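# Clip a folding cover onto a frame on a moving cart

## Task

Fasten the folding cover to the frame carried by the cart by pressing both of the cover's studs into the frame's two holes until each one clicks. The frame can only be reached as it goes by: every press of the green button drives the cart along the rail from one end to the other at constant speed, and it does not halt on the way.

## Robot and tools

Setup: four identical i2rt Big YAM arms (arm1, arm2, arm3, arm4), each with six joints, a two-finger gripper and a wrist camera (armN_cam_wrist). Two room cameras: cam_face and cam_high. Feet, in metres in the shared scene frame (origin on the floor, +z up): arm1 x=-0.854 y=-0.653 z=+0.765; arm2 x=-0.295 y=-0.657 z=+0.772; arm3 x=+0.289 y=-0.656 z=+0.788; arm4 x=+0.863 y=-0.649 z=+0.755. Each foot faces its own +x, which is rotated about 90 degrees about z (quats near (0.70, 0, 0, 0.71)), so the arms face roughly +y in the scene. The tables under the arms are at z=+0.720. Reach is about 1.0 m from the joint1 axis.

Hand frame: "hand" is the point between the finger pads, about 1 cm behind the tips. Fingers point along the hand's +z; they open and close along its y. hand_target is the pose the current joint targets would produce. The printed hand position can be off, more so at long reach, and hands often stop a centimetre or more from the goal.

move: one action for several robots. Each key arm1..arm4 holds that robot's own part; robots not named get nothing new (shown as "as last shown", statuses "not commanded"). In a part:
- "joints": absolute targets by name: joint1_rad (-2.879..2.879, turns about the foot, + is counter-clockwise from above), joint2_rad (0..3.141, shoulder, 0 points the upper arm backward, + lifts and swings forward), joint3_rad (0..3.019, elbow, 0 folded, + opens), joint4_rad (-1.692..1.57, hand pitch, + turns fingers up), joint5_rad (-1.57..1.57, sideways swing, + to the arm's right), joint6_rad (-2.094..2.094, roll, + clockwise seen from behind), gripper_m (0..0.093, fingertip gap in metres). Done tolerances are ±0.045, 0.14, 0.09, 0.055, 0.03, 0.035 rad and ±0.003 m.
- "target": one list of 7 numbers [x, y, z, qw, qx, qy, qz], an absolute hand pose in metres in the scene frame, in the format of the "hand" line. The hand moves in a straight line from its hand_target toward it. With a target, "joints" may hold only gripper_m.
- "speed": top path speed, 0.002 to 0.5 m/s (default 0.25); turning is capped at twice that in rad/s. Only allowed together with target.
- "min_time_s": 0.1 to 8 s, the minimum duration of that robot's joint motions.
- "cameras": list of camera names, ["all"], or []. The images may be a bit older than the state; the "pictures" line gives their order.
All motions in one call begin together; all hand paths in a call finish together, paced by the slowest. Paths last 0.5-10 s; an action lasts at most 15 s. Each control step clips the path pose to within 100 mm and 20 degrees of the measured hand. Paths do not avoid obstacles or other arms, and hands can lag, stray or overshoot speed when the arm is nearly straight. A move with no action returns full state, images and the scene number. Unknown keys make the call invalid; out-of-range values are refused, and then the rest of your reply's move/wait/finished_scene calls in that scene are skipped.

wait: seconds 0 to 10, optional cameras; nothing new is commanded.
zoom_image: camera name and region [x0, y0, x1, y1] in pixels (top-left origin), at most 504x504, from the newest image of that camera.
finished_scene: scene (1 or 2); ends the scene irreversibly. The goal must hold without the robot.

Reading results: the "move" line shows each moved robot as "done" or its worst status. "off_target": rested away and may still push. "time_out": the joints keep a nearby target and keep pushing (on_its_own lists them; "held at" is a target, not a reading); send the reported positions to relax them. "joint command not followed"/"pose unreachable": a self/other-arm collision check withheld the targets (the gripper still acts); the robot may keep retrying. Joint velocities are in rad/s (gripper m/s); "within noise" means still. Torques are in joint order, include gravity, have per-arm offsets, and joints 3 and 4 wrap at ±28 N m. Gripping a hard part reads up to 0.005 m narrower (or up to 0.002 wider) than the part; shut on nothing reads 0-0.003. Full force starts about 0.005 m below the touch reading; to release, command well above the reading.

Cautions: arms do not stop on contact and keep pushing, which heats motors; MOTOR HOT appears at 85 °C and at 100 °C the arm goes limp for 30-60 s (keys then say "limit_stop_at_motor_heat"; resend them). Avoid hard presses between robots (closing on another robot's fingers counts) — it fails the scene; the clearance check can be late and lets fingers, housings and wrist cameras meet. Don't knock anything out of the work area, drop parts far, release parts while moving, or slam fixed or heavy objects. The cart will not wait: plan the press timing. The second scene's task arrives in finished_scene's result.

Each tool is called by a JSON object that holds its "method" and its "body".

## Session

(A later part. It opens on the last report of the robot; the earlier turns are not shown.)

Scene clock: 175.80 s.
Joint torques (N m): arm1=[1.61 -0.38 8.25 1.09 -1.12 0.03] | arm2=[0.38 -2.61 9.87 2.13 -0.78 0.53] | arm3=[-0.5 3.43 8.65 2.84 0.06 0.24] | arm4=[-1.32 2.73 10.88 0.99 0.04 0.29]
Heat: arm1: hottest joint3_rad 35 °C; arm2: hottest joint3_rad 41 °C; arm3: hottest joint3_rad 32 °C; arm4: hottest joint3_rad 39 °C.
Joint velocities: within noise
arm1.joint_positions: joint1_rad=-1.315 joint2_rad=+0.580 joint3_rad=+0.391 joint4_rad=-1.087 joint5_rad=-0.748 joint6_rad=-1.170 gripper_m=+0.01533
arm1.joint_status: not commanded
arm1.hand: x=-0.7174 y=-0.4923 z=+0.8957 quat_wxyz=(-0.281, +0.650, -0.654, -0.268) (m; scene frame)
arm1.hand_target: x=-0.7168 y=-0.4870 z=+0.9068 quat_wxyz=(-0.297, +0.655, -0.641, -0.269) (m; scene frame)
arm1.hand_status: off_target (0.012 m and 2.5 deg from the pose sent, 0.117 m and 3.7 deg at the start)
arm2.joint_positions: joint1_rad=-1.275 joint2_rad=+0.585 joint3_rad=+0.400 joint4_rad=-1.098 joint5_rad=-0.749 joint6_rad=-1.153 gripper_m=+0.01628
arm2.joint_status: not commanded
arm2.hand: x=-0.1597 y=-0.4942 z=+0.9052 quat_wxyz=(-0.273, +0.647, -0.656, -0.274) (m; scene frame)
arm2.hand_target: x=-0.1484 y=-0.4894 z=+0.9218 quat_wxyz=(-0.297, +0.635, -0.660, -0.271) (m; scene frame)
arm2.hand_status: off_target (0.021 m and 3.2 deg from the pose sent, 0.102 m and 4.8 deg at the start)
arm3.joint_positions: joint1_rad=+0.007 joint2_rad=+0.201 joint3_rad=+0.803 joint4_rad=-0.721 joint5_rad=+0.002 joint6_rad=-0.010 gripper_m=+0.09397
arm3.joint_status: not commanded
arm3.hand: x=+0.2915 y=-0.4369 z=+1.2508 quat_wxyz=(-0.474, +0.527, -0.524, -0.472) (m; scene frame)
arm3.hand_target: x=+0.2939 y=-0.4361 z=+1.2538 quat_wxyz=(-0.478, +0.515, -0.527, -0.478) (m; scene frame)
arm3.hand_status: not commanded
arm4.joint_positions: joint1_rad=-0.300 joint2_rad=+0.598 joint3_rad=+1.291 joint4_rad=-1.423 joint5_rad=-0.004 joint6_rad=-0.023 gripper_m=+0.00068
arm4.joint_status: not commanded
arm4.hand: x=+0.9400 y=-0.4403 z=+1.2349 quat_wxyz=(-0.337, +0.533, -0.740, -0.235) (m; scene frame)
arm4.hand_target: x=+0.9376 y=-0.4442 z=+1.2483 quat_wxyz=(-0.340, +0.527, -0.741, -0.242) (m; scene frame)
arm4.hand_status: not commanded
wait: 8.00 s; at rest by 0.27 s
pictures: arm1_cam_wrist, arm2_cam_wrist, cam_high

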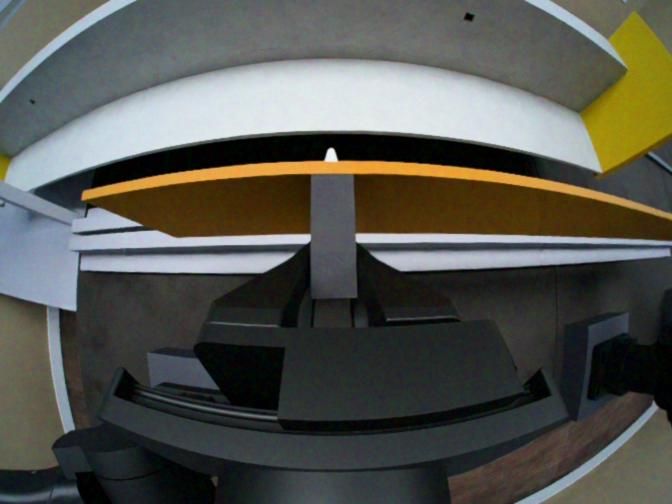

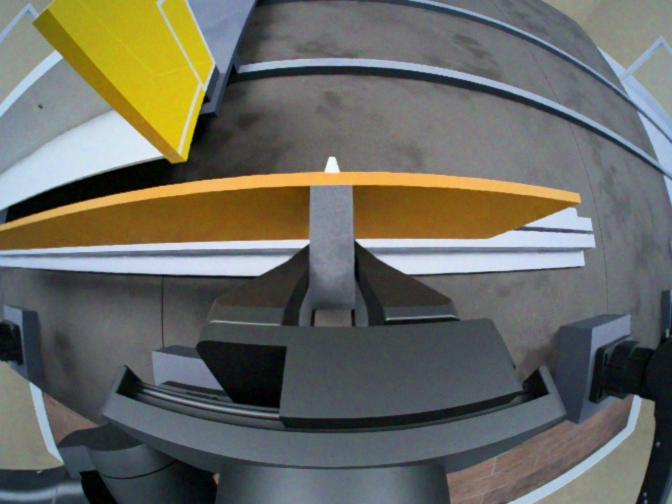

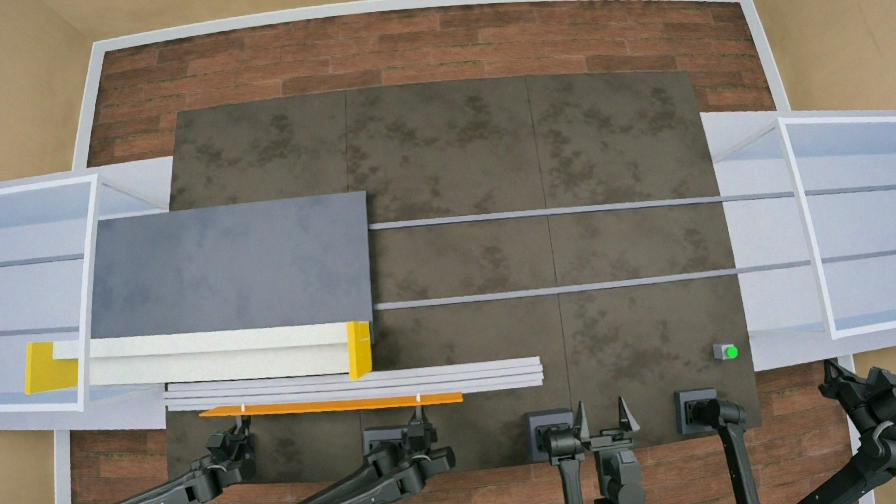

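{"method": "wait", "body": {"seconds": 10}}

{"method": "wait", "body": {"seconds": 8, "cameras": ["arm1_cam_wrist", "arm2_cam_wrist"]}}

{"method": "zoom_image", "body": {"camera": "arm2_cam_wrist", "region": [0, 0, 360, 220]}}

Scene clock: 188.77 s.
Joint torques (N m): arm1=[1.61 -0.32 8.27 1.07 -1.12 0.02] | arm2=[0.32 -2.26 9.81 1.98 -0.79 0.59] | arm3=[-0.5 3.37 8.65 2.82 0.05 0.24] | arm4=[-0.73 2.84 11 0.85 0.02 0.27]
Heat: arm1: hottest joint3_rad 34 °C; arm2: hottest joint3_rad 41 °C; arm3: hottest joint3_rad 32 °C; arm4: hottest joint3_rad 39 °C.
Joint velocities: within noise
arm1.joint_positions: joint1_rad=-1.315 joint2_rad=+0.580 joint3_rad=+0.391 joint4_rad=-1.087 joint5_rad=-0.748 joint6_rad=-1.170 gripper_m=+0.01533
arm1.joint_status: not commanded
arm1.hand: x=-0.7174 y=-0.4923 z=+0.8957 quat_wxyz=(-0.281, +0.650, -0.654, -0.268) (m; scene frame)
arm1.hand_target: x=-0.7168 y=-0.4870 z=+0.9068 quat_wxyz=(-0.297, +0.655, -0.641, -0.269) (m; scene frame)
arm1.hand_status: off_target (0.012 m and 2.5 deg from the pose sent, 0.117 m and 3.7 deg at the start)
arm2.joint_positions: joint1_rad=-1.275 joint2_rad=+0.585 joint3_rad=+0.400 joint4_rad=-1.098 joint5_rad=-0.749 joint6_rad=-1.153 gripper_m=+0.01628
arm2.joint_status: not commanded
arm2.hand: x=-0.1597 y=-0.4942 z=+0.9052 quat_wxyz=(-0.273, +0.647, -0.656, -0.274) (m; scene frame)
arm2.hand_target: x=-0.1484 y=-0.4894 z=+0.9218 quat_wxyz=(-0.297, +0.635, -0.660, -0.271) (m; scene frame)
arm2.hand_status: off_target (0.021 m and 3.2 deg from the pose sent, 0.102 m and 4.8 deg at the start)
arm3.joint_positions: joint1_rad=+0.007 joint2_rad=+0.201 joint3_rad=+0.803 joint4_rad=-0.721 joint5_rad=+0.002 joint6_rad=-0.010 gripper_m=+0.09397
arm3.joint_status: not commanded
arm3.hand: x=+0.2915 y=-0.4369 z=+1.2508 quat_wxyz=(-0.474, +0.527, -0.524, -0.472) (m; scene frame)
arm3.hand_target: x=+0.2939 y=-0.4361 z=+1.2538 quat_wxyz=(-0.478, +0.515, -0.527, -0.478) (m; scene frame)
arm3.hand_status: not commanded
arm4.joint_positions: joint1_rad=-0.300 joint2_rad=+0.598 joint3_rad=+1.291 joint4_rad=-1.423 joint5_rad=-0.004 joint6_rad=-0.023 gripper_m=+0.00068
arm4.joint_status: not commanded
arm4.hand: x=+0.9400 y=-0.4403 z=+1.2349 quat_wxyz=(-0.337, +0.533, -0.740, -0.235) (m; scene frame)
arm4.hand_target: x=+0.9376 y=-0.4442 z=+1.2483 quat_wxyz=(-0.340, +0.527, -0.741, -0.242) (m; scene frame)
arm4.hand_status: not commanded
wait: 10.00 s; at rest from the start
pictures: none

Scene clock: 196.77 s.
Joint torques (N m): arm1=[1.61 -0.38 8.25 1.1 -1.13 0.02] | arm2=[0.15 -2.73 9.78 2.03 -0.83 0.53] | arm3=[-0.5 3.37 8.68 2.85 0.05 0.23] | arm4=[-0.91 2.02 11.02 0.98 0.01 0.3]
Heat: arm1: hottest joint3_rad 34 °C; arm2: hottest joint3_rad 41 °C; arm3: hottest joint3_rad 32 °C; arm4: hottest joint3_rad 39 °C.
Joint velocities: within noise
arm1.joint_positions: joint1_rad=-1.315 joint2_rad=+0.580 joint3_rad=+0.391 joint4_rad=-1.087 joint5_rad=-0.748 joint6_rad=-1.170 gripper_m=+0.01533
arm1.joint_status: not commanded
arm1.hand: x=-0.7174 y=-0.4923 z=+0.8957 quat_wxyz=(-0.281, +0.650, -0.654, -0.268) (m; scene frame)
arm1.hand_target: x=-0.7168 y=-0.4870 z=+0.9068 quat_wxyz=(-0.297, +0.655, -0.641, -0.269) (m; scene frame)
arm1.hand_status: off_target (0.012 m and 2.5 deg from the pose sent, 0.117 m and 3.7 deg at the start)
arm2.joint_positions: joint1_rad=-1.275 joint2_rad=+0.585 joint3_rad=+0.400 joint4_rad=-1.098 joint5_rad=-0.749 joint6_rad=-1.153 gripper_m=+0.01628
arm2.joint_status: not commanded
arm2.hand: x=-0.1597 y=-0.4942 z=+0.9052 quat_wxyz=(-0.273, +0.647, -0.656, -0.274) (m; scene frame)
arm2.hand_target: x=-0.1484 y=-0.4894 z=+0.9218 quat_wxyz=(-0.297, +0.635, -0.660, -0.271) (m; scene frame)
arm2.hand_status: off_target (0.021 m and 3.2 deg from the pose sent, 0.102 m and 4.8 deg at the start)
arm3.joint_positions: joint1_rad=+0.007 joint2_rad=+0.201 joint3_rad=+0.803 joint4_rad=-0.721 joint5_rad=+0.002 joint6_rad=-0.010 gripper_m=+0.09397
arm3.joint_status: not commanded
arm3.hand: x=+0.2915 y=-0.4369 z=+1.2508 quat_wxyz=(-0.474, +0.527, -0.524, -0.472) (m; scene frame)
arm3.hand_target: x=+0.2939 y=-0.4361 z=+1.2538 quat_wxyz=(-0.478, +0.515, -0.527, -0.478) (m; scene frame)
arm3.hand_status: not commanded
arm4.joint_positions: joint1_rad=-0.300 joint2_rad=+0.598 joint3_rad=+1.291 joint4_rad=-1.423 joint5_rad=-0.004 joint6_rad=-0.023 gripper_m=+0.00068
arm4.joint_status: not commanded
arm4.hand: x=+0.9400 y=-0.4403 z=+1.2349 quat_wxyz=(-0.337, +0.533, -0.740, -0.235) (m; scene frame)
arm4.hand_target: x=+0.9376 y=-0.4442 z=+1.2483 quat_wxyz=(-0.340, +0.527, -0.741, -0.242) (m; scene frame)
arm4.hand_status: not commanded
wait: 8.00 s; at rest by 0.27 s
pictures: arm1_cam_wrist, arm2_cam_wrist

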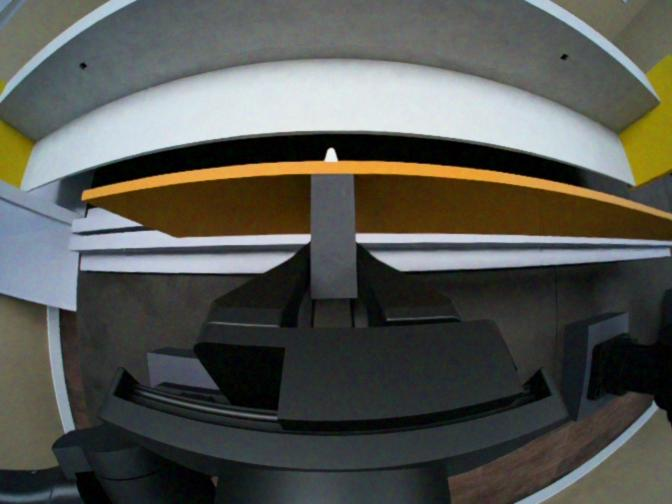

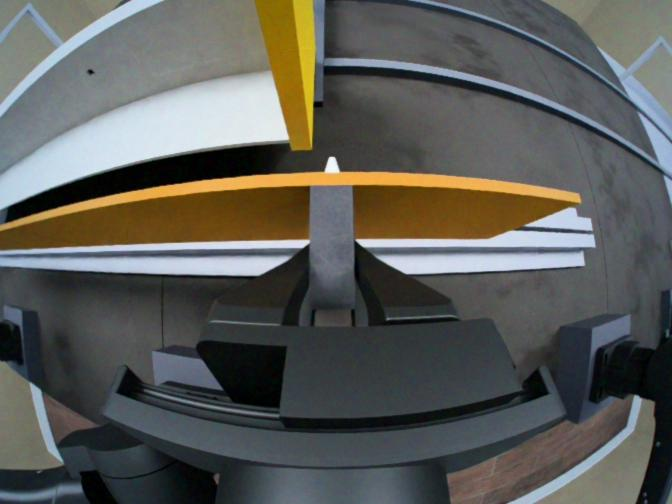

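Scaled by 1.400 from the camera's 672x504 image, which has a finer 960x720 frame.

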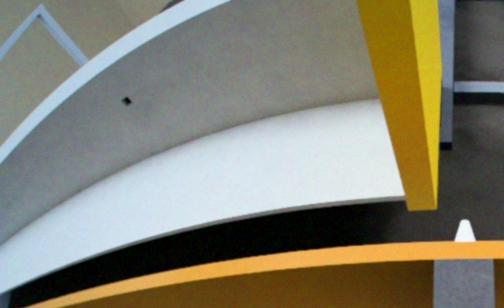

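{"method": "wait", "body": {"seconds": 10}}

{"method": "wait", "body": {"seconds": 0.7}}

{"method": "move", "body": {"arm1": {"target": [-0.841, -0.330, 0.906, -0.2966, 0.6564, -0.6402, -0.2688], "speed": 0.045}, "arm2": {"target": [-0.270, -0.329, 0.9135, -0.2976, 0.6343, -0.6612, -0.2704], "speed": 0.045}, "cameras": ["arm1_cam_wrist", "arm2_cam_wrist"]}}

{"method": "zoom_image", "body": {"camera": "arm1_cam_wrist", "region": [200, 40, 460, 200]}}

{"method": "zoom_image", "body": {"camera": "arm2_cam_wrist", "region": [200, 40, 460, 200]}}

Scene clock: 212.87 s.
Joint torques (N m): arm1=[1.61 -0.38 8.27 1.09 -1.12 0.02] | arm2=[0.44 -2.49 9.8 2.1 -0.8 0.55] | arm3=[-0.44 3.43 8.65 2.82 0.06 0.23] | arm4=[-1.26 2.9 10.89 0.94 0.05 0.27]
Heat: arm1: hottest joint3_rad 34 °C; arm2: hottest joint3_rad 41 °C; arm3: hottest joint3_rad 32 °C; arm4: hottest joint3_rad 40 °C.
Joint velocities: within noise
arm1.joint_positions: joint1_rad=-1.315 joint2_rad=+0.580 joint3_rad=+0.391 joint4_rad=-1.087 joint5_rad=-0.748 joint6_rad=-1.170 gripper_m=+0.01533
arm1.joint_status: not commanded
arm1.hand: x=-0.7174 y=-0.4923 z=+0.8957 quat_wxyz=(-0.281, +0.650, -0.654, -0.268) (m; scene frame)
arm1.hand_target: x=-0.7168 y=-0.4870 z=+0.9068 quat_wxyz=(-0.297, +0.655, -0.641, -0.269) (m; scene frame)
arm1.hand_status: off_target (0.012 m and 2.5 deg from the pose sent, 0.117 m and 3.7 deg at the start)
arm2.joint_positions: joint1_rad=-1.275 joint2_rad=+0.585 joint3_rad=+0.400 joint4_rad=-1.098 joint5_rad=-0.749 joint6_rad=-1.153 gripper_m=+0.01628
arm2.joint_status: not commanded
arm2.hand: x=-0.1597 y=-0.4942 z=+0.9052 quat_wxyz=(-0.273, +0.647, -0.656, -0.274) (m; scene frame)
arm2.hand_target: x=-0.1484 y=-0.4894 z=+0.9218 quat_wxyz=(-0.297, +0.635, -0.660, -0.271) (m; scene frame)
arm2.hand_status: off_target (0.021 m and 3.2 deg from the pose sent, 0.102 m and 4.8 deg at the start)
arm3.joint_positions: joint1_rad=+0.007 joint2_rad=+0.201 joint3_rad=+0.803 joint4_rad=-0.721 joint5_rad=+0.002 joint6_rad=-0.010 gripper_m=+0.09397
arm3.joint_status: not commanded
arm3.hand: x=+0.2915 y=-0.4369 z=+1.2508 quat_wxyz=(-0.474, +0.527, -0.524, -0.472) (m; scene frame)
arm3.hand_target: x=+0.2939 y=-0.4361 z=+1.2538 quat_wxyz=(-0.478, +0.515, -0.527, -0.478) (m; scene frame)
arm3.hand_status: not commanded
arm4.joint_positions: joint1_rad=-0.300 joint2_rad=+0.598 joint3_rad=+1.291 joint4_rad=-1.423 joint5_rad=-0.004 joint6_rad=-0.023 gripper_m=+0.00068
arm4.joint_status: not commanded
arm4.hand: x=+0.9400 y=-0.4403 z=+1.2349 quat_wxyz=(-0.337, +0.533, -0.740, -0.235) (m; scene frame)
arm4.hand_target: x=+0.9376 y=-0.4442 z=+1.2483 quat_wxyz=(-0.340, +0.527, -0.741, -0.242) (m; scene frame)
arm4.hand_status: not commanded
wait: 10.00 s; at rest from the start
pictures: none

Scene clock: 213.57 s.
Joint torques (N m): arm1=[1.67 -0.44 8.25 1.09 -1.12 0.02] | arm2=[0.21 -2.61 9.77 2.1 -0.81 0.55] | arm3=[-0.5 3.31 8.66 2.84 0.06 0.24] | arm4=[-1.26 2.2 10.89 0.85 0.04 0.23]
Heat: arm1: hottest joint3_rad 34 °C; arm2: hottest joint3_rad 41 °C; arm3: hottest joint3_rad 32 °C; arm4: hottest joint3_rad 40 °C.
Joint velocities: within noise
arm1.joint_positions: joint1_rad=-1.315 joint2_rad=+0.580 joint3_rad=+0.391 joint4_rad=-1.087 joint5_rad=-0.748 joint6_rad=-1.170 gripper_m=+0.01533
arm1.joint_status: not commanded
arm1.hand: x=-0.7174 y=-0.4923 z=+0.8957 quat_wxyz=(-0.281, +0.650, -0.654, -0.268) (m; scene frame)
arm1.hand_target: x=-0.7168 y=-0.4870 z=+0.9068 quat_wxyz=(-0.297, +0.655, -0.641, -0.269) (m; scene frame)
arm1.hand_status: off_target (0.012 m and 2.5 deg from the pose sent, 0.117 m and 3.7 deg at the start)
arm2.joint_positions: joint1_rad=-1.275 joint2_rad=+0.585 joint3_rad=+0.400 joint4_rad=-1.098 joint5_rad=-0.749 joint6_rad=-1.153 gripper_m=+0.01628
arm2.joint_status: not commanded
arm2.hand: x=-0.1597 y=-0.4942 z=+0.9052 quat_wxyz=(-0.273, +0.647, -0.656, -0.274) (m; scene frame)
arm2.hand_target: x=-0.1484 y=-0.4894 z=+0.9218 quat_wxyz=(-0.297, +0.635, -0.660, -0.271) (m; scene frame)
arm2.hand_status: off_target (0.021 m and 3.2 deg from the pose sent, 0.102 m and 4.8 deg at the start)
arm3.joint_positions: joint1_rad=+0.007 joint2_rad=+0.201 joint3_rad=+0.803 joint4_rad=-0.721 joint5_rad=+0.002 joint6_rad=-0.010 gripper_m=+0.09397
arm3.joint_status: not commanded
arm3.hand: x=+0.2915 y=-0.4369 z=+1.2508 quat_wxyz=(-0.474, +0.527, -0.524, -0.472) (m; scene frame)
arm3.hand_target: x=+0.2939 y=-0.4361 z=+1.2538 quat_wxyz=(-0.478, +0.515, -0.527, -0.478) (m; scene frame)
arm3.hand_status: not commanded
arm4.joint_positions: joint1_rad=-0.300 joint2_rad=+0.598 joint3_rad=+1.291 joint4_rad=-1.423 joint5_rad=-0.004 joint6_rad=-0.023 gripper_m=+0.00068
arm4.joint_status: not commanded
arm4.hand: x=+0.9400 y=-0.4403 z=+1.2349 quat_wxyz=(-0.337, +0.533, -0.740, -0.235) (m; scene frame)
arm4.hand_target: x=+0.9376 y=-0.4442 z=+1.2483 quat_wxyz=(-0.340, +0.527, -0.741, -0.242) (m; scene frame)
arm4.hand_status: not commanded
wait: 0.70 s; at rest by 0.27 s
pictures: none

Scene clock: 218.53 s.
Joint torques (N m): arm1=[3.25 -0.15 12.97 5.22 -0.56 0.05] | arm2=[1.38 -1.49 12.93 5.19 0.13 0.43] | arm3=[-0.5 3.49 8.65 2.85 0.05 0.24] | arm4=[-0.79 2.84 10.97 0.9 0.03 0.25]
Heat: arm1: hottest joint3_rad 35 °C; arm2: hottest joint3_rad 41 °C; arm3: hottest joint3_rad 32 °C; arm4: hottest joint3_rad 40 °C.
move: arm1 off_target; arm2 off_target
Joint velocities: within noise
arm1.joint_positions: joint1_rad=-0.116 joint2_rad=+0.654 joint3_rad=+0.313 joint4_rad=-0.598 joint5_rad=+0.009 joint6_rad=-0.101 gripper_m=+0.01539
arm1.joint_status: not commanded
arm1.hand: x=-0.8273 y=-0.3861 z=+0.8528 quat_wxyz=(-0.244, +0.673, -0.670, -0.195) (m; scene frame)
arm1.hand_target: x=-0.8379 y=-0.3450 z=+0.9094 quat_wxyz=(-0.297, +0.661, -0.638, -0.261) (m; scene frame)
arm1.hand_status: off_target (0.079 m and 11.1 deg from the pose sent, 0.204 m and 2.5 deg at the start)
arm2.joint_positions: joint1_rad=-0.098 joint2_rad=+0.658 joint3_rad=+0.328 joint4_rad=-0.580 joint5_rad=-0.011 joint6_rad=-0.098 gripper_m=+0.01628
arm2.joint_status: not commanded
arm2.hand: x=-0.2674 y=-0.3817 z=+0.8689 quat_wxyz=(-0.249, +0.668, -0.669, -0.210) (m; scene frame)
arm2.hand_target: x=-0.2673 y=-0.3436 z=+0.9171 quat_wxyz=(-0.297, +0.636, -0.661, -0.264) (m; scene frame)
arm2.hand_status: off_target (0.069 m and 9.7 deg from the pose sent, 0.199 m and 3.2 deg at the start)
arm3, arm4: as last shown
pictures: arm1_cam_wrist, arm2_cam_wrist

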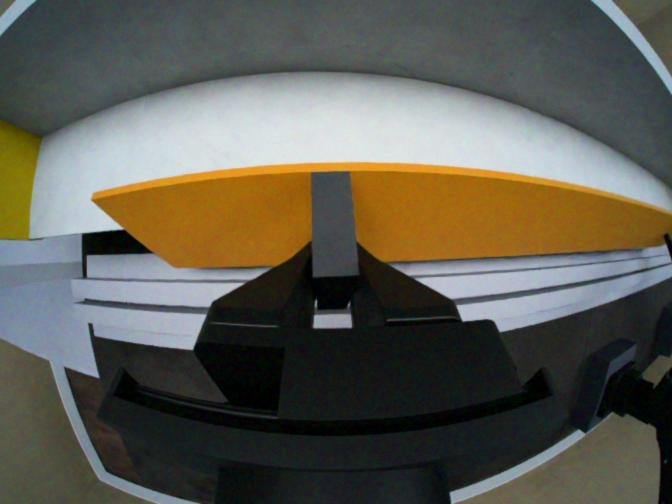

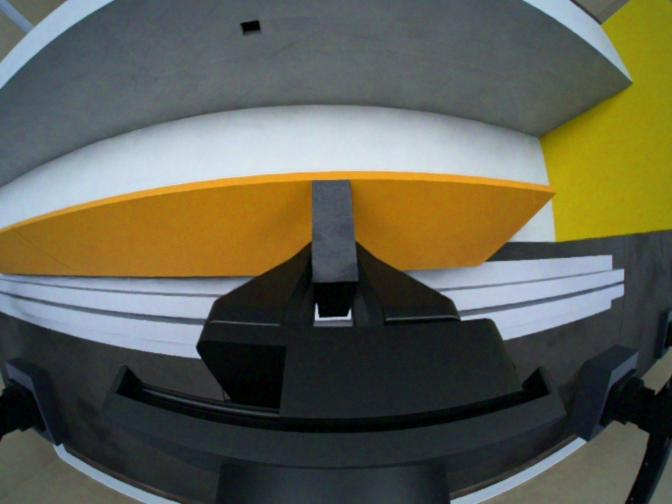

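Scaled by 1.938 from the camera's 672x504 image, which has a finer 960x720 frame.

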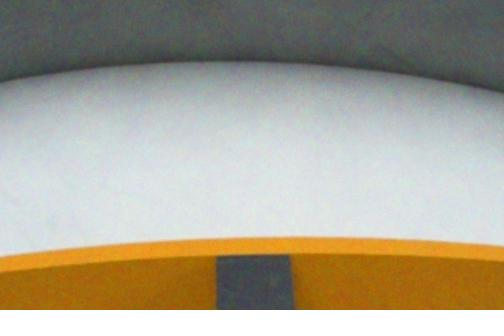

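Scaled by 1.938 from the camera's 672x504 image, which has a finer 960x720 frame.

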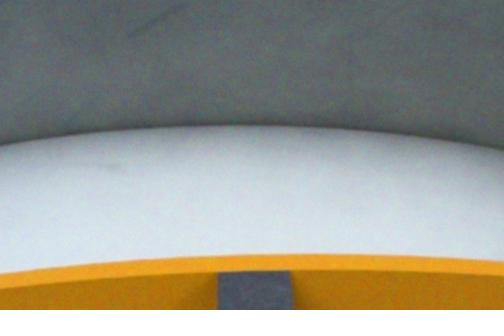

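{"method": "move", "body": {"arm1": {"target": [-0.8106, -0.306, 0.950, -0.3222, 0.6344, -0.618, -0.3344], "speed": 0.05}, "arm2": {"target": [-0.2401, -0.308, 0.944, -0.3171, 0.6166, -0.6438, -0.3235], "speed": 0.05}, "cameras": ["arm1_cam_wrist", "arm2_cam_wrist", "cam_face"]}}

Scene clock: 225.00 s.
Joint torques (N m): arm1=[0.26 0.15 15.71 4.04 -1.21 -0.01] | arm2=[-0.67 -2.9 15.06 4.31 -0.66 0.53] | arm3=[-0.44 3.37 8.66 2.82 0.06 0.23] | arm4=[-1.26 2.84 10.92 0.95 0.04 0.27]
Heat: arm1: hottest joint3_rad 38 °C; arm2: hottest joint3_rad 41 °C; arm3: hottest joint3_rad 33 °C; arm4: hottest joint3_rad 40 °C.
move: arm1 off_target; arm2 off_target
Joint velocities: within noise
arm1.joint_positions: joint1_rad=-0.265 joint2_rad=+0.669 joint3_rad=+0.324 joint4_rad=-0.455 joint5_rad=-0.194 joint6_rad=-0.158 gripper_m=+0.01540
arm1.joint_status: not commanded
arm1.hand: x=-0.8153 y=-0.3579 z=+0.8795 quat_wxyz=(-0.264, +0.651, -0.654, -0.282) (m; scene frame)
arm1.hand_target: x=-0.8118 y=-0.3187 z=+0.9522 quat_wxyz=(-0.322, +0.635, -0.618, -0.335) (m; scene frame)
arm1.hand_status: off_target (0.088 m and 10.0 deg from the pose sent, 0.127 m and 19.7 deg at the start; pose on its path clipped on 14 of 100 steps)
arm2.joint_positions: joint1_rad=-0.225 joint2_rad=+0.708 joint3_rad=+0.328 joint4_rad=-0.446 joint5_rad=-0.181 joint6_rad=-0.174 gripper_m=+0.01628
arm2.joint_status: not commanded
arm2.hand: x=-0.2562 y=-0.3594 z=+0.8793 quat_wxyz=(-0.257, +0.660, -0.651, -0.271) (m; scene frame)
arm2.hand_target: x=-0.2441 y=-0.3201 z=+0.9473 quat_wxyz=(-0.315, +0.620, -0.641, -0.325) (m; scene frame)
arm2.hand_status: off_target (0.084 m and 10.5 deg from the pose sent, 0.109 m and 16.5 deg at the start)
arm3, arm4: as last shown
pictures: arm1_cam_wrist, arm2_cam_wrist, cam_face

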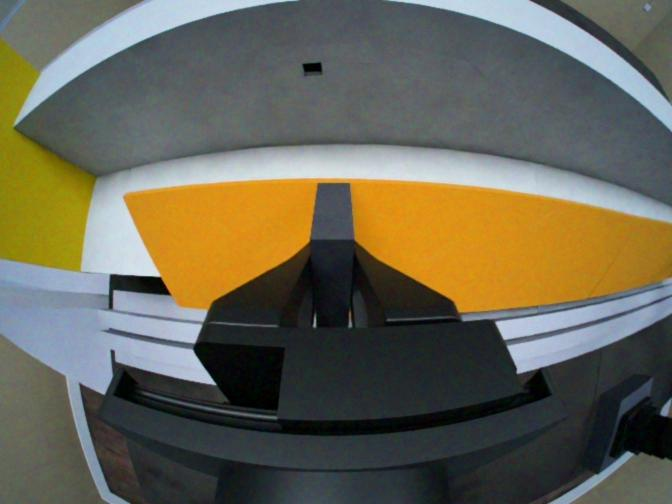

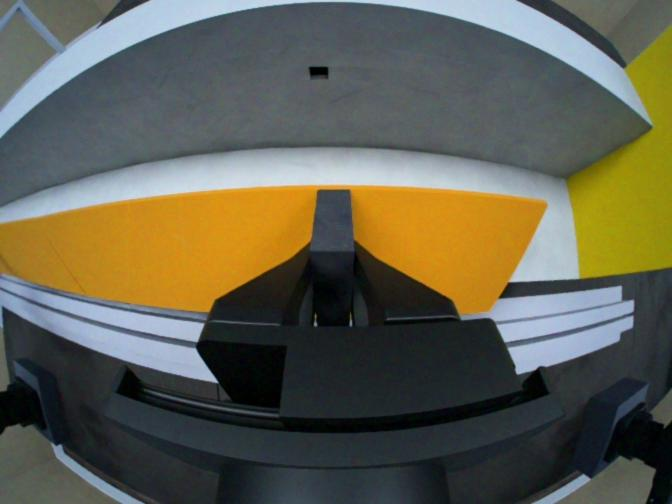

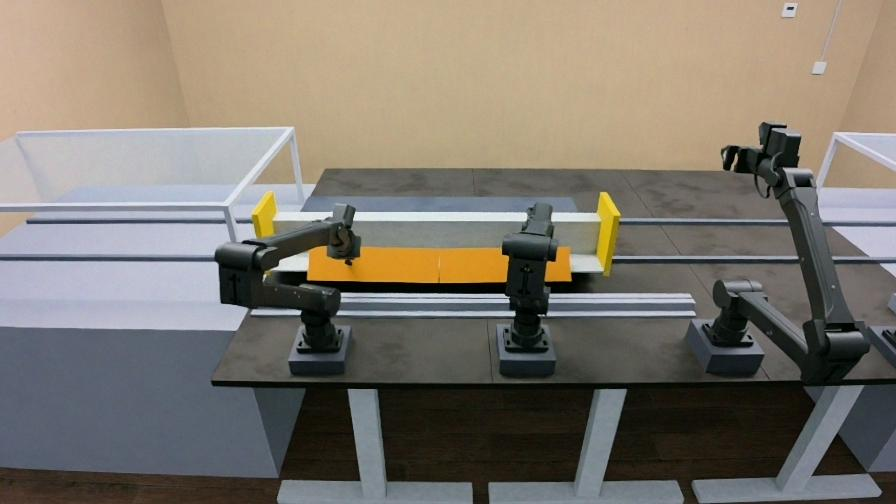

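{"method": "move", "body": {"arm1": {"target": [-0.70, -0.375, 0.955, -0.4054, 0.5863, -0.5707, -0.4078], "speed": 0.08}, "arm2": {"target": [-0.138, -0.375, 0.955, -0.4137, 0.5684, -0.5886, -0.3995], "speed": 0.08}, "cameras": ["arm1_cam_wrist", "arm2_cam_wrist", "cam_face"]}}

{"method": "zoom_image", "body": {"camera": "arm1_cam_wrist", "region": [200, 100, 460, 340]}}

{"method": "zoom_image", "body": {"camera": "cam_face", "region": [240, 170, 660, 330]}}

Scene clock: 238.73 s.
Joint torques (N m): arm1=[-0.79 -0.91 8.35 3.08 -1.12 -0.17] | arm2=[-1.38 -3.19 9.52 3.19 -0.57 0.57] | arm3=[-0.5 3.37 8.66 2.85 0.05 0.24] | arm4=[-1.2 2.84 11.03 0.87 0.03 0.24]
Heat: arm1: hottest joint3_rad 43 °C; arm2: hottest joint3_rad 42 °C; arm3: hottest joint3_rad 33 °C; arm4: hottest joint3_rad 40 °C.
move: arm1 off_target; arm2 off_target
Joint velocities: within noise
arm1.joint_positions: joint1_rad=-0.935 joint2_rad=+0.709 joint3_rad=+0.314 joint4_rad=-0.214 joint5_rad=-0.847 joint6_rad=-0.428 gripper_m=+0.01540
arm1.joint_status: not commanded
arm1.hand: x=-0.7073 y=-0.3760 z=+0.9394 quat_wxyz=(-0.378, +0.580, -0.593, -0.412) (m; scene frame)
arm1.hand_target: x=-0.7020 y=-0.3736 z=+0.9548 quat_wxyz=(-0.403, +0.583, -0.572, -0.412) (m; scene frame)
arm1.hand_status: off_target (0.017 m and 4.1 deg from the pose sent, 0.139 m and 24.9 deg at the start)
arm2.joint_positions: joint1_rad=-0.868 joint2_rad=+0.711 joint3_rad=+0.282 joint4_rad=-0.147 joint5_rad=-0.784 joint6_rad=-0.432 gripper_m=+0.01628
arm2.joint_status: not commanded
arm2.hand: x=-0.1494 y=-0.3766 z=+0.9355 quat_wxyz=(-0.394, +0.588, -0.588, -0.392) (m; scene frame)
arm2.hand_target: x=-0.1394 y=-0.3729 z=+0.9553 quat_wxyz=(-0.412, +0.567, -0.589, -0.403) (m; scene frame)
arm2.hand_status: off_target (0.023 m and 3.3 deg from the pose sent, 0.141 m and 26.5 deg at the start)
arm3, arm4: as last shown
pictures: arm1_cam_wrist, arm2_cam_wrist, cam_face

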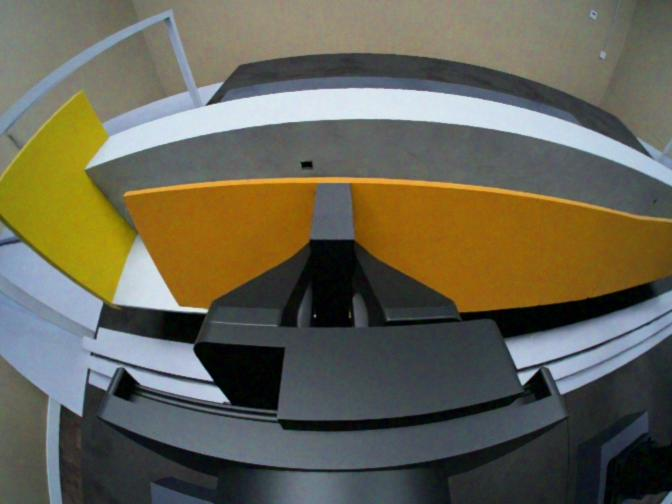

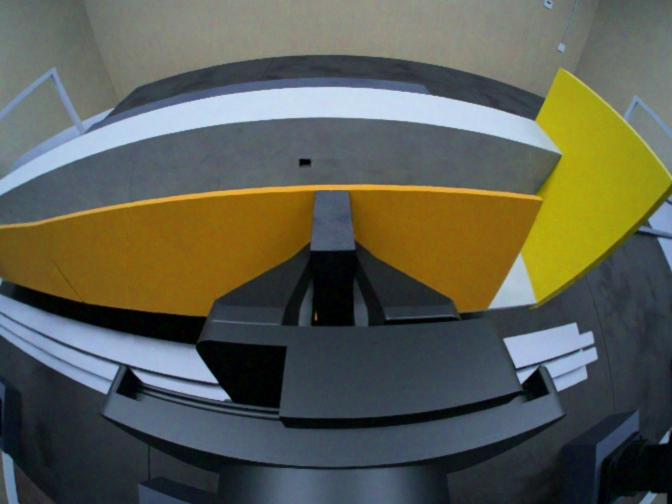

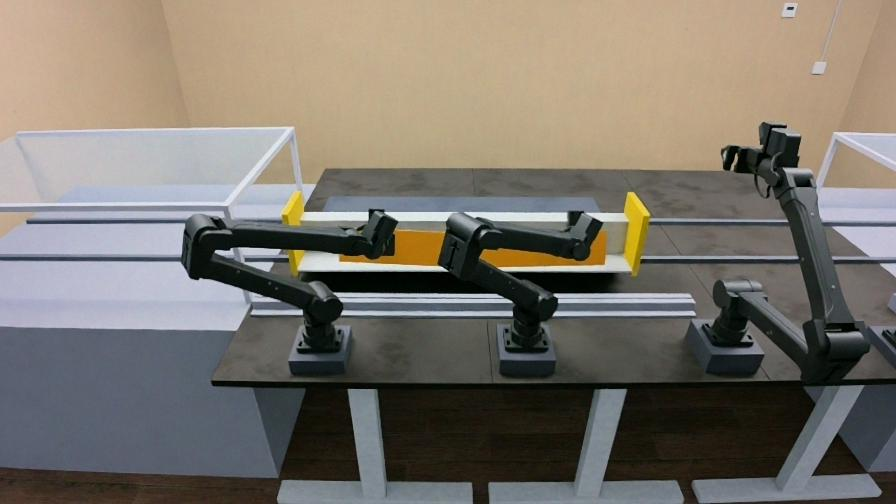

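Scaled by 1.938 from the camera's 672x504 image, which has a finer 960x720 frame.

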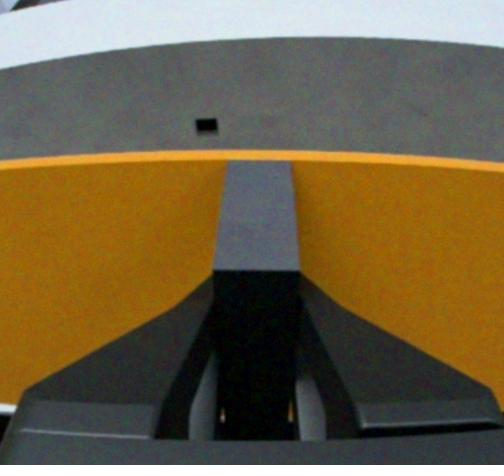

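Scaled by 1.200.

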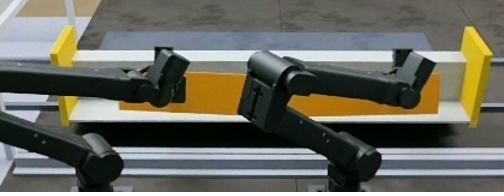

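{"method": "zoom_image", "body": {"camera": "arm2_cam_wrist", "region": [200, 100, 460, 340]}}

Scaled by 1.938 from the camera's 672x504 image, which has a finer 960x720 frame.

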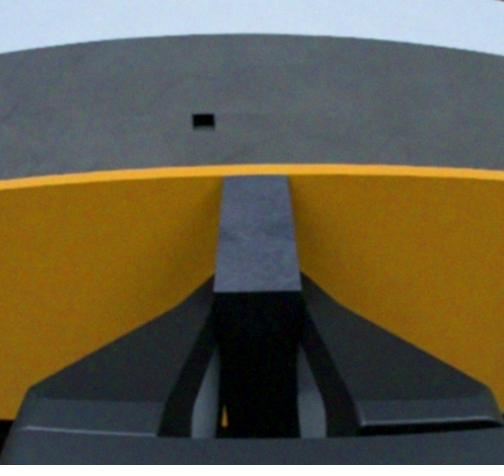

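{"method": "move", "body": {"arm1": {"target": [-0.595, -0.3395, 0.9196, -0.5003, 0.5296, -0.4962, -0.4734], "speed": 0.07}, "arm2": {"target": [-0.030, -0.338, 0.920, -0.4953, 0.5039, -0.5219, -0.4783], "speed": 0.07}, "cameras": ["arm1_cam_wrist", "arm2_cam_wrist", "cam_face"]}}

{"method": "zoom_image", "body": {"camera": "arm1_cam_wrist", "region": [200, 100, 460, 340]}}

{"method": "zoom_image", "body": {"camera": "arm2_cam_wrist", "region": [200, 100, 460, 340]}}

Scene clock: 252.87 s.
Joint torques (N m): arm1=[-0.91 -6.36 7.09 2.69 -0.12 0.03] | arm2=[-0.73 -9.17 7.2 2.58 0.12 0.44] | arm3=[-0.38 3.37 8.66 2.84 0.05 0.24] | arm4=[-1.2 2.67 10.82 0.92 0.07 0.27]
Heat: arm1: hottest joint3_rad 43 °C; arm2: hottest joint3_rad 43 °C; arm3: hottest joint3_rad 33 °C; arm4: hottest joint3_rad 40 °C.
move: arm1 off_target; arm2 off_target
Joint velocities: within noise
arm1.joint_positions: joint1_rad=-1.079 joint2_rad=+1.464 joint3_rad=+0.314 joint4_rad=+0.965 joint5_rad=-1.074 joint6_rad=-0.163 gripper_m=+0.01540
arm1.joint_status: not commanded
arm1.hand: x=-0.6163 y=-0.3443 z=+0.9030 quat_wxyz=(-0.473, +0.527, -0.514, -0.485) (m; scene frame)
arm1.hand_target: x=-0.5964 y=-0.3392 z=+0.9217 quat_wxyz=(-0.499, +0.528, -0.496, -0.476) (m; scene frame)
arm1.hand_status: off_target (0.027 m and 3.9 deg from the pose sent, 0.120 m and 20.0 deg at the start)
arm2.joint_positions: joint1_rad=-1.032 joint2_rad=+1.495 joint3_rad=+0.312 joint4_rad=+1.005 joint5_rad=-1.028 joint6_rad=-0.135 gripper_m=+0.01628
arm2.joint_status: not commanded
arm2.hand: x=-0.0541 y=-0.3434 z=+0.9037 quat_wxyz=(-0.474, +0.516, -0.527, -0.481) (m; scene frame)
arm2.hand_target: x=-0.0322 y=-0.3382 z=+0.9214 quat_wxyz=(-0.494, +0.505, -0.521, -0.480) (m; scene frame)
arm2.hand_status: off_target (0.030 m and 2.9 deg from the pose sent, 0.126 m and 19.6 deg at the start)
arm3, arm4: as last shown
pictures: arm1_cam_wrist, arm2_cam_wrist, cam_face

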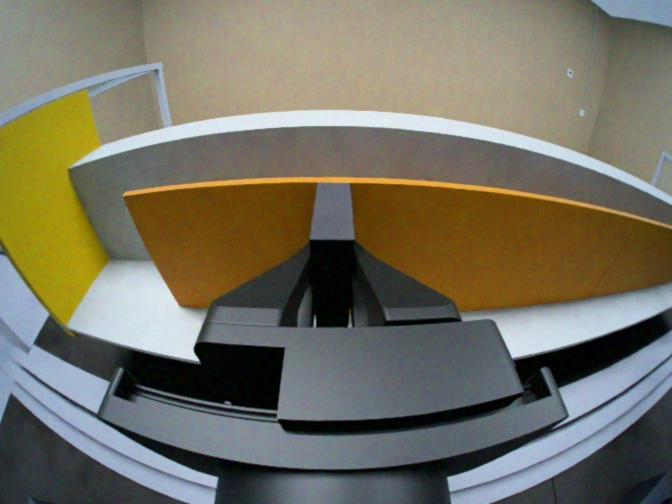

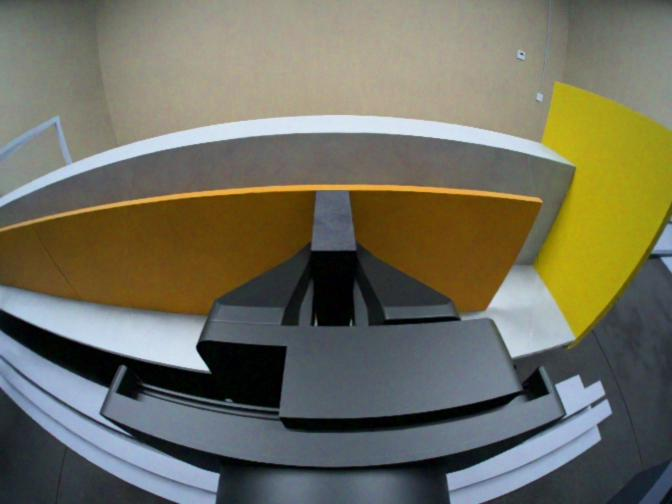

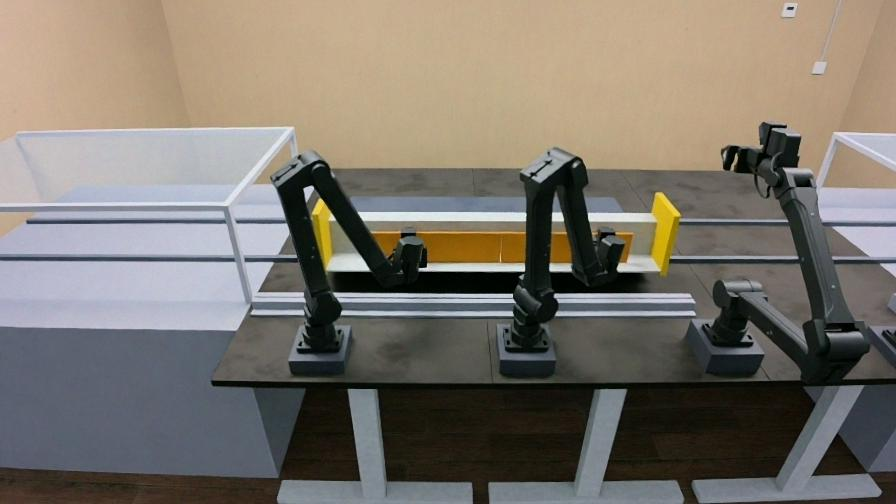

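Scaled by 1.938 from the camera's 672x504 image, which has a finer 960x720 frame.

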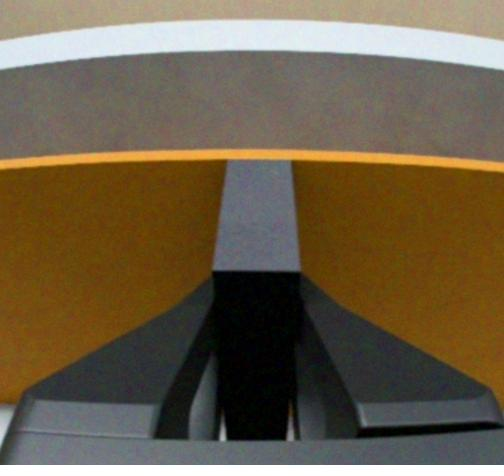

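Scaled by 1.938 from the camera's 672x504 image, which has a finer 960x720 frame.

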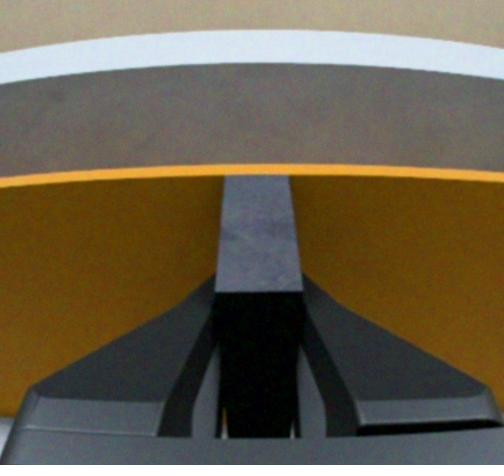

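{"method": "move", "body": {"arm1": {"target": [-0.5784, -0.320, 0.922, -0.4990, 0.5280, -0.4960, -0.4760], "speed": 0.025}, "arm2": {"target": [-0.0166, -0.3193, 0.9194, -0.4940, 0.5050, -0.5210, -0.4800], "speed": 0.025}}}

{"method": "move", "body": {"arm1": {"target": [-0.5504, -0.292, 0.922, -0.4990, 0.5280, -0.4960, -0.4760], "speed": 0.008}, "arm2": {"target": [0.0114, -0.2913, 0.9194, -0.4940, 0.5050, -0.5210, -0.4800], "speed": 0.008}, "cameras": ["arm1_cam_wrist", "arm2_cam_wrist"]}}

{"method": "move", "body": {"arm1": {"target": [-0.5254, -0.270, 0.922, -0.4990, 0.5280, -0.4960, -0.4760], "speed": 0.0075}, "arm2": {"target": [0.0364, -0.2693, 0.9194, -0.4940, 0.5050, -0.5210, -0.4800], "speed": 0.0075}, "cameras": ["arm1_cam_wrist", "arm2_cam_wrist", "cam_face"]}}

Scene clock: 257.20 s.
Joint torques (N m): arm1=[1.03 -7.18 7.39 2.36 0.17 -0.01] | arm2=[1.2 -9.99 7.36 2.44 0.51 0.39] | arm3=[-0.44 3.37 8.66 2.82 0.06 0.23] | arm4=[-1.14 2.49 10.88 0.91 0.06 0.23]
Heat: arm1: hottest joint3_rad 42 °C; arm2: hottest joint3_rad 43 °C; arm3: hottest joint3_rad 33 °C; arm4: hottest joint3_rad 40 °C.
move: arm1 off_target; arm2 off_target
Joint velocities: within noise
arm1.joint_positions: joint1_rad=-1.076 joint2_rad=+1.516 joint3_rad=+0.374 joint4_rad=+0.965 joint5_rad=-1.060 joint6_rad=-0.155 gripper_m=+0.01540
arm1.joint_status: not commanded
arm1.hand: x=-0.5950 y=-0.3322 z=+0.9031 quat_wxyz=(-0.476, +0.524, -0.516, -0.482) (m; scene frame)
arm1.hand_target: x=-0.5811 y=-0.3203 z=+0.9218 quat_wxyz=(-0.497, +0.529, -0.495, -0.478) (m; scene frame)
arm1.hand_status: off_target (0.028 m and 3.6 deg from the pose sent, 0.049 m and 3.7 deg at the start)
arm2.joint_positions: joint1_rad=-1.032 joint2_rad=+1.542 joint3_rad=+0.369 joint4_rad=+1.007 joint5_rad=-1.011 joint6_rad=-0.127 gripper_m=+0.01628
arm2.joint_status: not commanded
arm2.hand: x=-0.0325 y=-0.3325 z=+0.9041 quat_wxyz=(-0.480, +0.511, -0.530, -0.477) (m; scene frame)
arm2.hand_target: x=-0.0172 y=-0.3205 z=+0.9197 quat_wxyz=(-0.494, +0.505, -0.521, -0.479) (m; scene frame)
arm2.hand_status: off_target (0.026 m and 2.1 deg from the pose sent, 0.047 m and 2.7 deg at the start)
arm3, arm4: as last shown
pictures: none

Scene clock: 263.53 s.
Joint torques (N m): arm1=[2.43 -8.59 7.66 1.63 -0.01 -0.1] | arm2=[2.14 -11.75 7.71 1.58 0.09 0.24] | arm3=[-0.56 3.37 8.66 2.82 0.06 0.24] | arm4=[-1.14 2.32 10.82 0.96 0.05 0.28]
Heat: arm1: hottest joint3_rad 41 °C; arm2: hottest joint3_rad 42 °C; arm3: hottest joint3_rad 33 °C; arm4: hottest joint3_rad 40 °C.
move: arm1 off_target; arm2 off_target
Joint velocities: within noise
arm1.joint_positions: joint1_rad=-1.073 joint2_rad=+1.596 joint3_rad=+0.474 joint4_rad=+0.965 joint5_rad=-1.021 joint6_rad=-0.140 gripper_m=+0.01540
arm1.joint_status: not commanded
arm1.hand: x=-0.5564 y=-0.3128 z=+0.9037 quat_wxyz=(-0.488, +0.514, -0.524, -0.473) (m; scene frame)
arm1.hand_target: x=-0.5482 y=-0.2951 z=+0.9217 quat_wxyz=(-0.501, +0.525, -0.499, -0.473) (m; scene frame)
arm1.hand_status: off_target (0.028 m and 3.8 deg from the pose sent, 0.063 m and 3.6 deg at the start)
arm2.joint_positions: joint1_rad=-1.032 joint2_rad=+1.622 joint3_rad=+0.470 joint4_rad=+1.007 joint5_rad=-0.973 joint6_rad=-0.112 gripper_m=+0.01630
arm2.joint_status: not commanded
arm2.hand: x=+0.0070 y=-0.3134 z=+0.9043 quat_wxyz=(-0.492, +0.501, -0.537, -0.468) (m; scene frame)
arm2.hand_target: x=+0.0134 y=-0.2945 z=+0.9190 quat_wxyz=(-0.495, +0.503, -0.523, -0.477) (m; scene frame)
arm2.hand_status: off_target (0.027 m and 2.4 deg from the pose sent, 0.062 m and 2.1 deg at the start)
arm3, arm4: as last shown
pictures: arm1_cam_wrist, arm2_cam_wrist

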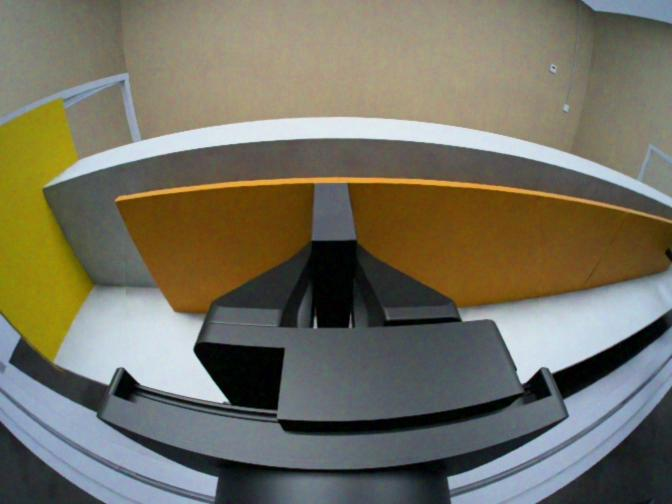

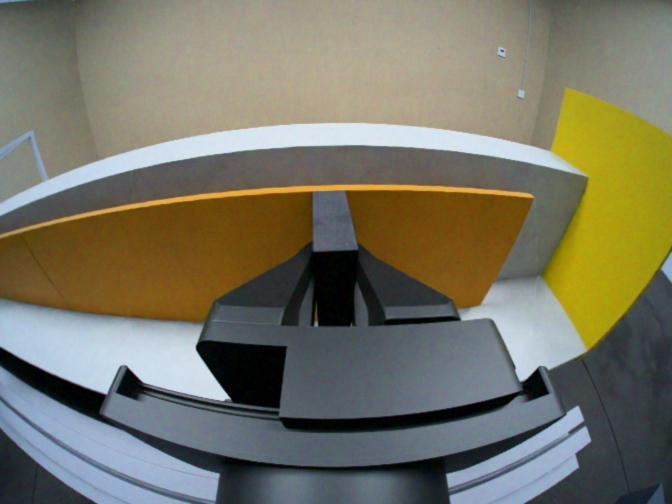

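Scene clock: 268.60 s.
Joint torques (N m): arm1=[6.3 -8.41 9.43 1.37 0.17 -0.1] | arm2=[6.42 -11.52 9.48 1.16 0.02 0.29] | arm3=[-0.56 3.37 8.65 2.8 0.06 0.24] | arm4=[-1.14 2.55 10.92 0.85 0.02 0.25]
Heat: arm1: hottest joint3_rad 41 °C; arm2: hottest joint3_rad 42 °C; arm3: hottest joint3_rad 33 °C; arm4: hottest joint3_rad 40 °C.
move: arm1 off_target; arm2 off_target
Joint velocities: within noise
arm1.joint_positions: joint1_rad=-1.104 joint2_rad=+1.639 joint3_rad=+0.537 joint4_rad=+0.950 joint5_rad=-1.018 joint6_rad=-0.138 gripper_m=+0.01552
arm1.joint_status: not commanded
arm1.hand: x=-0.5252 y=-0.3113 z=+0.9041 quat_wxyz=(-0.497, +0.506, -0.531, -0.464) (m; scene frame)
arm1.hand_target: x=-0.5276 y=-0.2740 z=+0.9226 quat_wxyz=(-0.500, +0.527, -0.496, -0.476) (m; scene frame)
arm1.hand_status: off_target (0.045 m and 5.0 deg from the pose sent, 0.056 m and 3.8 deg at the start)
arm2.joint_positions: joint1_rad=-1.060 joint2_rad=+1.659 joint3_rad=+0.528 joint4_rad=+0.988 joint5_rad=-0.956 joint6_rad=-0.107 gripper_m=+0.01669
arm2.joint_status: not commanded
arm2.hand: x=+0.0379 y=-0.3119 z=+0.9045 quat_wxyz=(-0.502, +0.488, -0.548, -0.457) (m; scene frame)
arm2.hand_target: x=+0.0343 y=-0.2731 z=+0.9197 quat_wxyz=(-0.495, +0.504, -0.522, -0.478) (m; scene frame)
arm2.hand_status: off_target (0.045 m and 4.6 deg from the pose sent, 0.055 m and 2.4 deg at the start)
arm3, arm4: as last shown
pictures: arm1_cam_wrist, arm2_cam_wrist, cam_face

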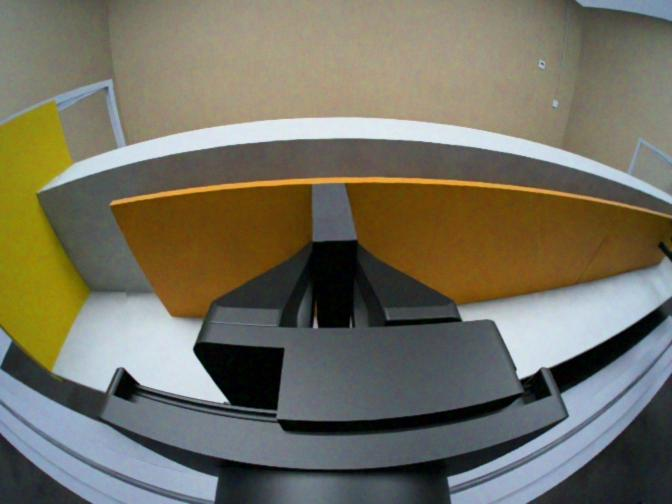

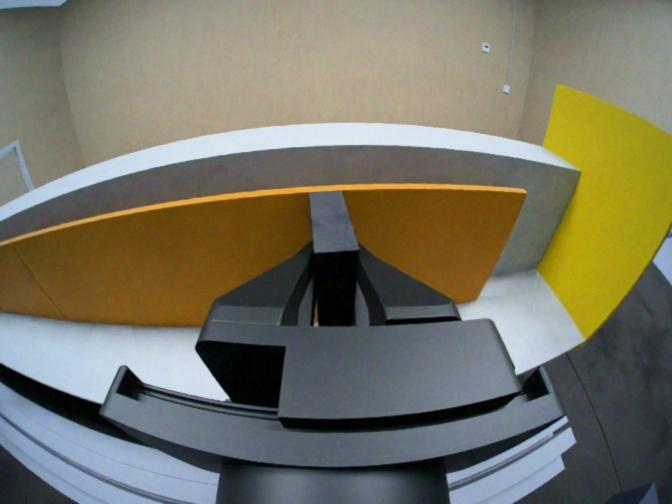

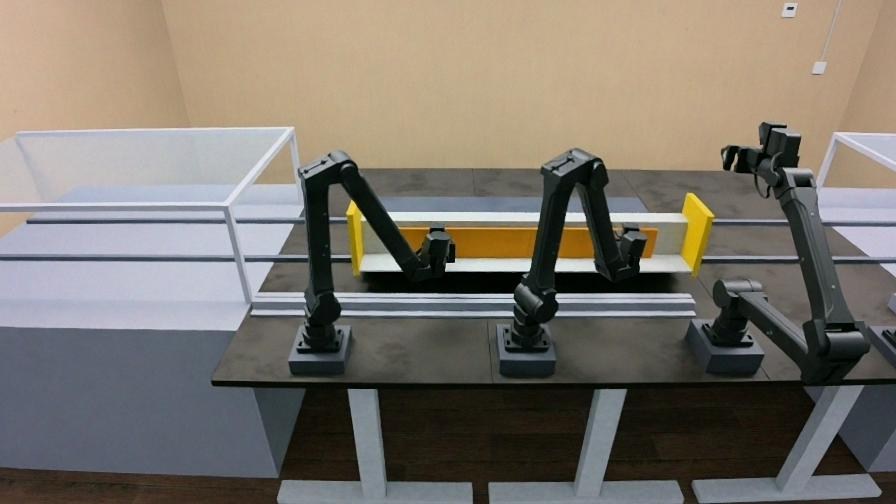

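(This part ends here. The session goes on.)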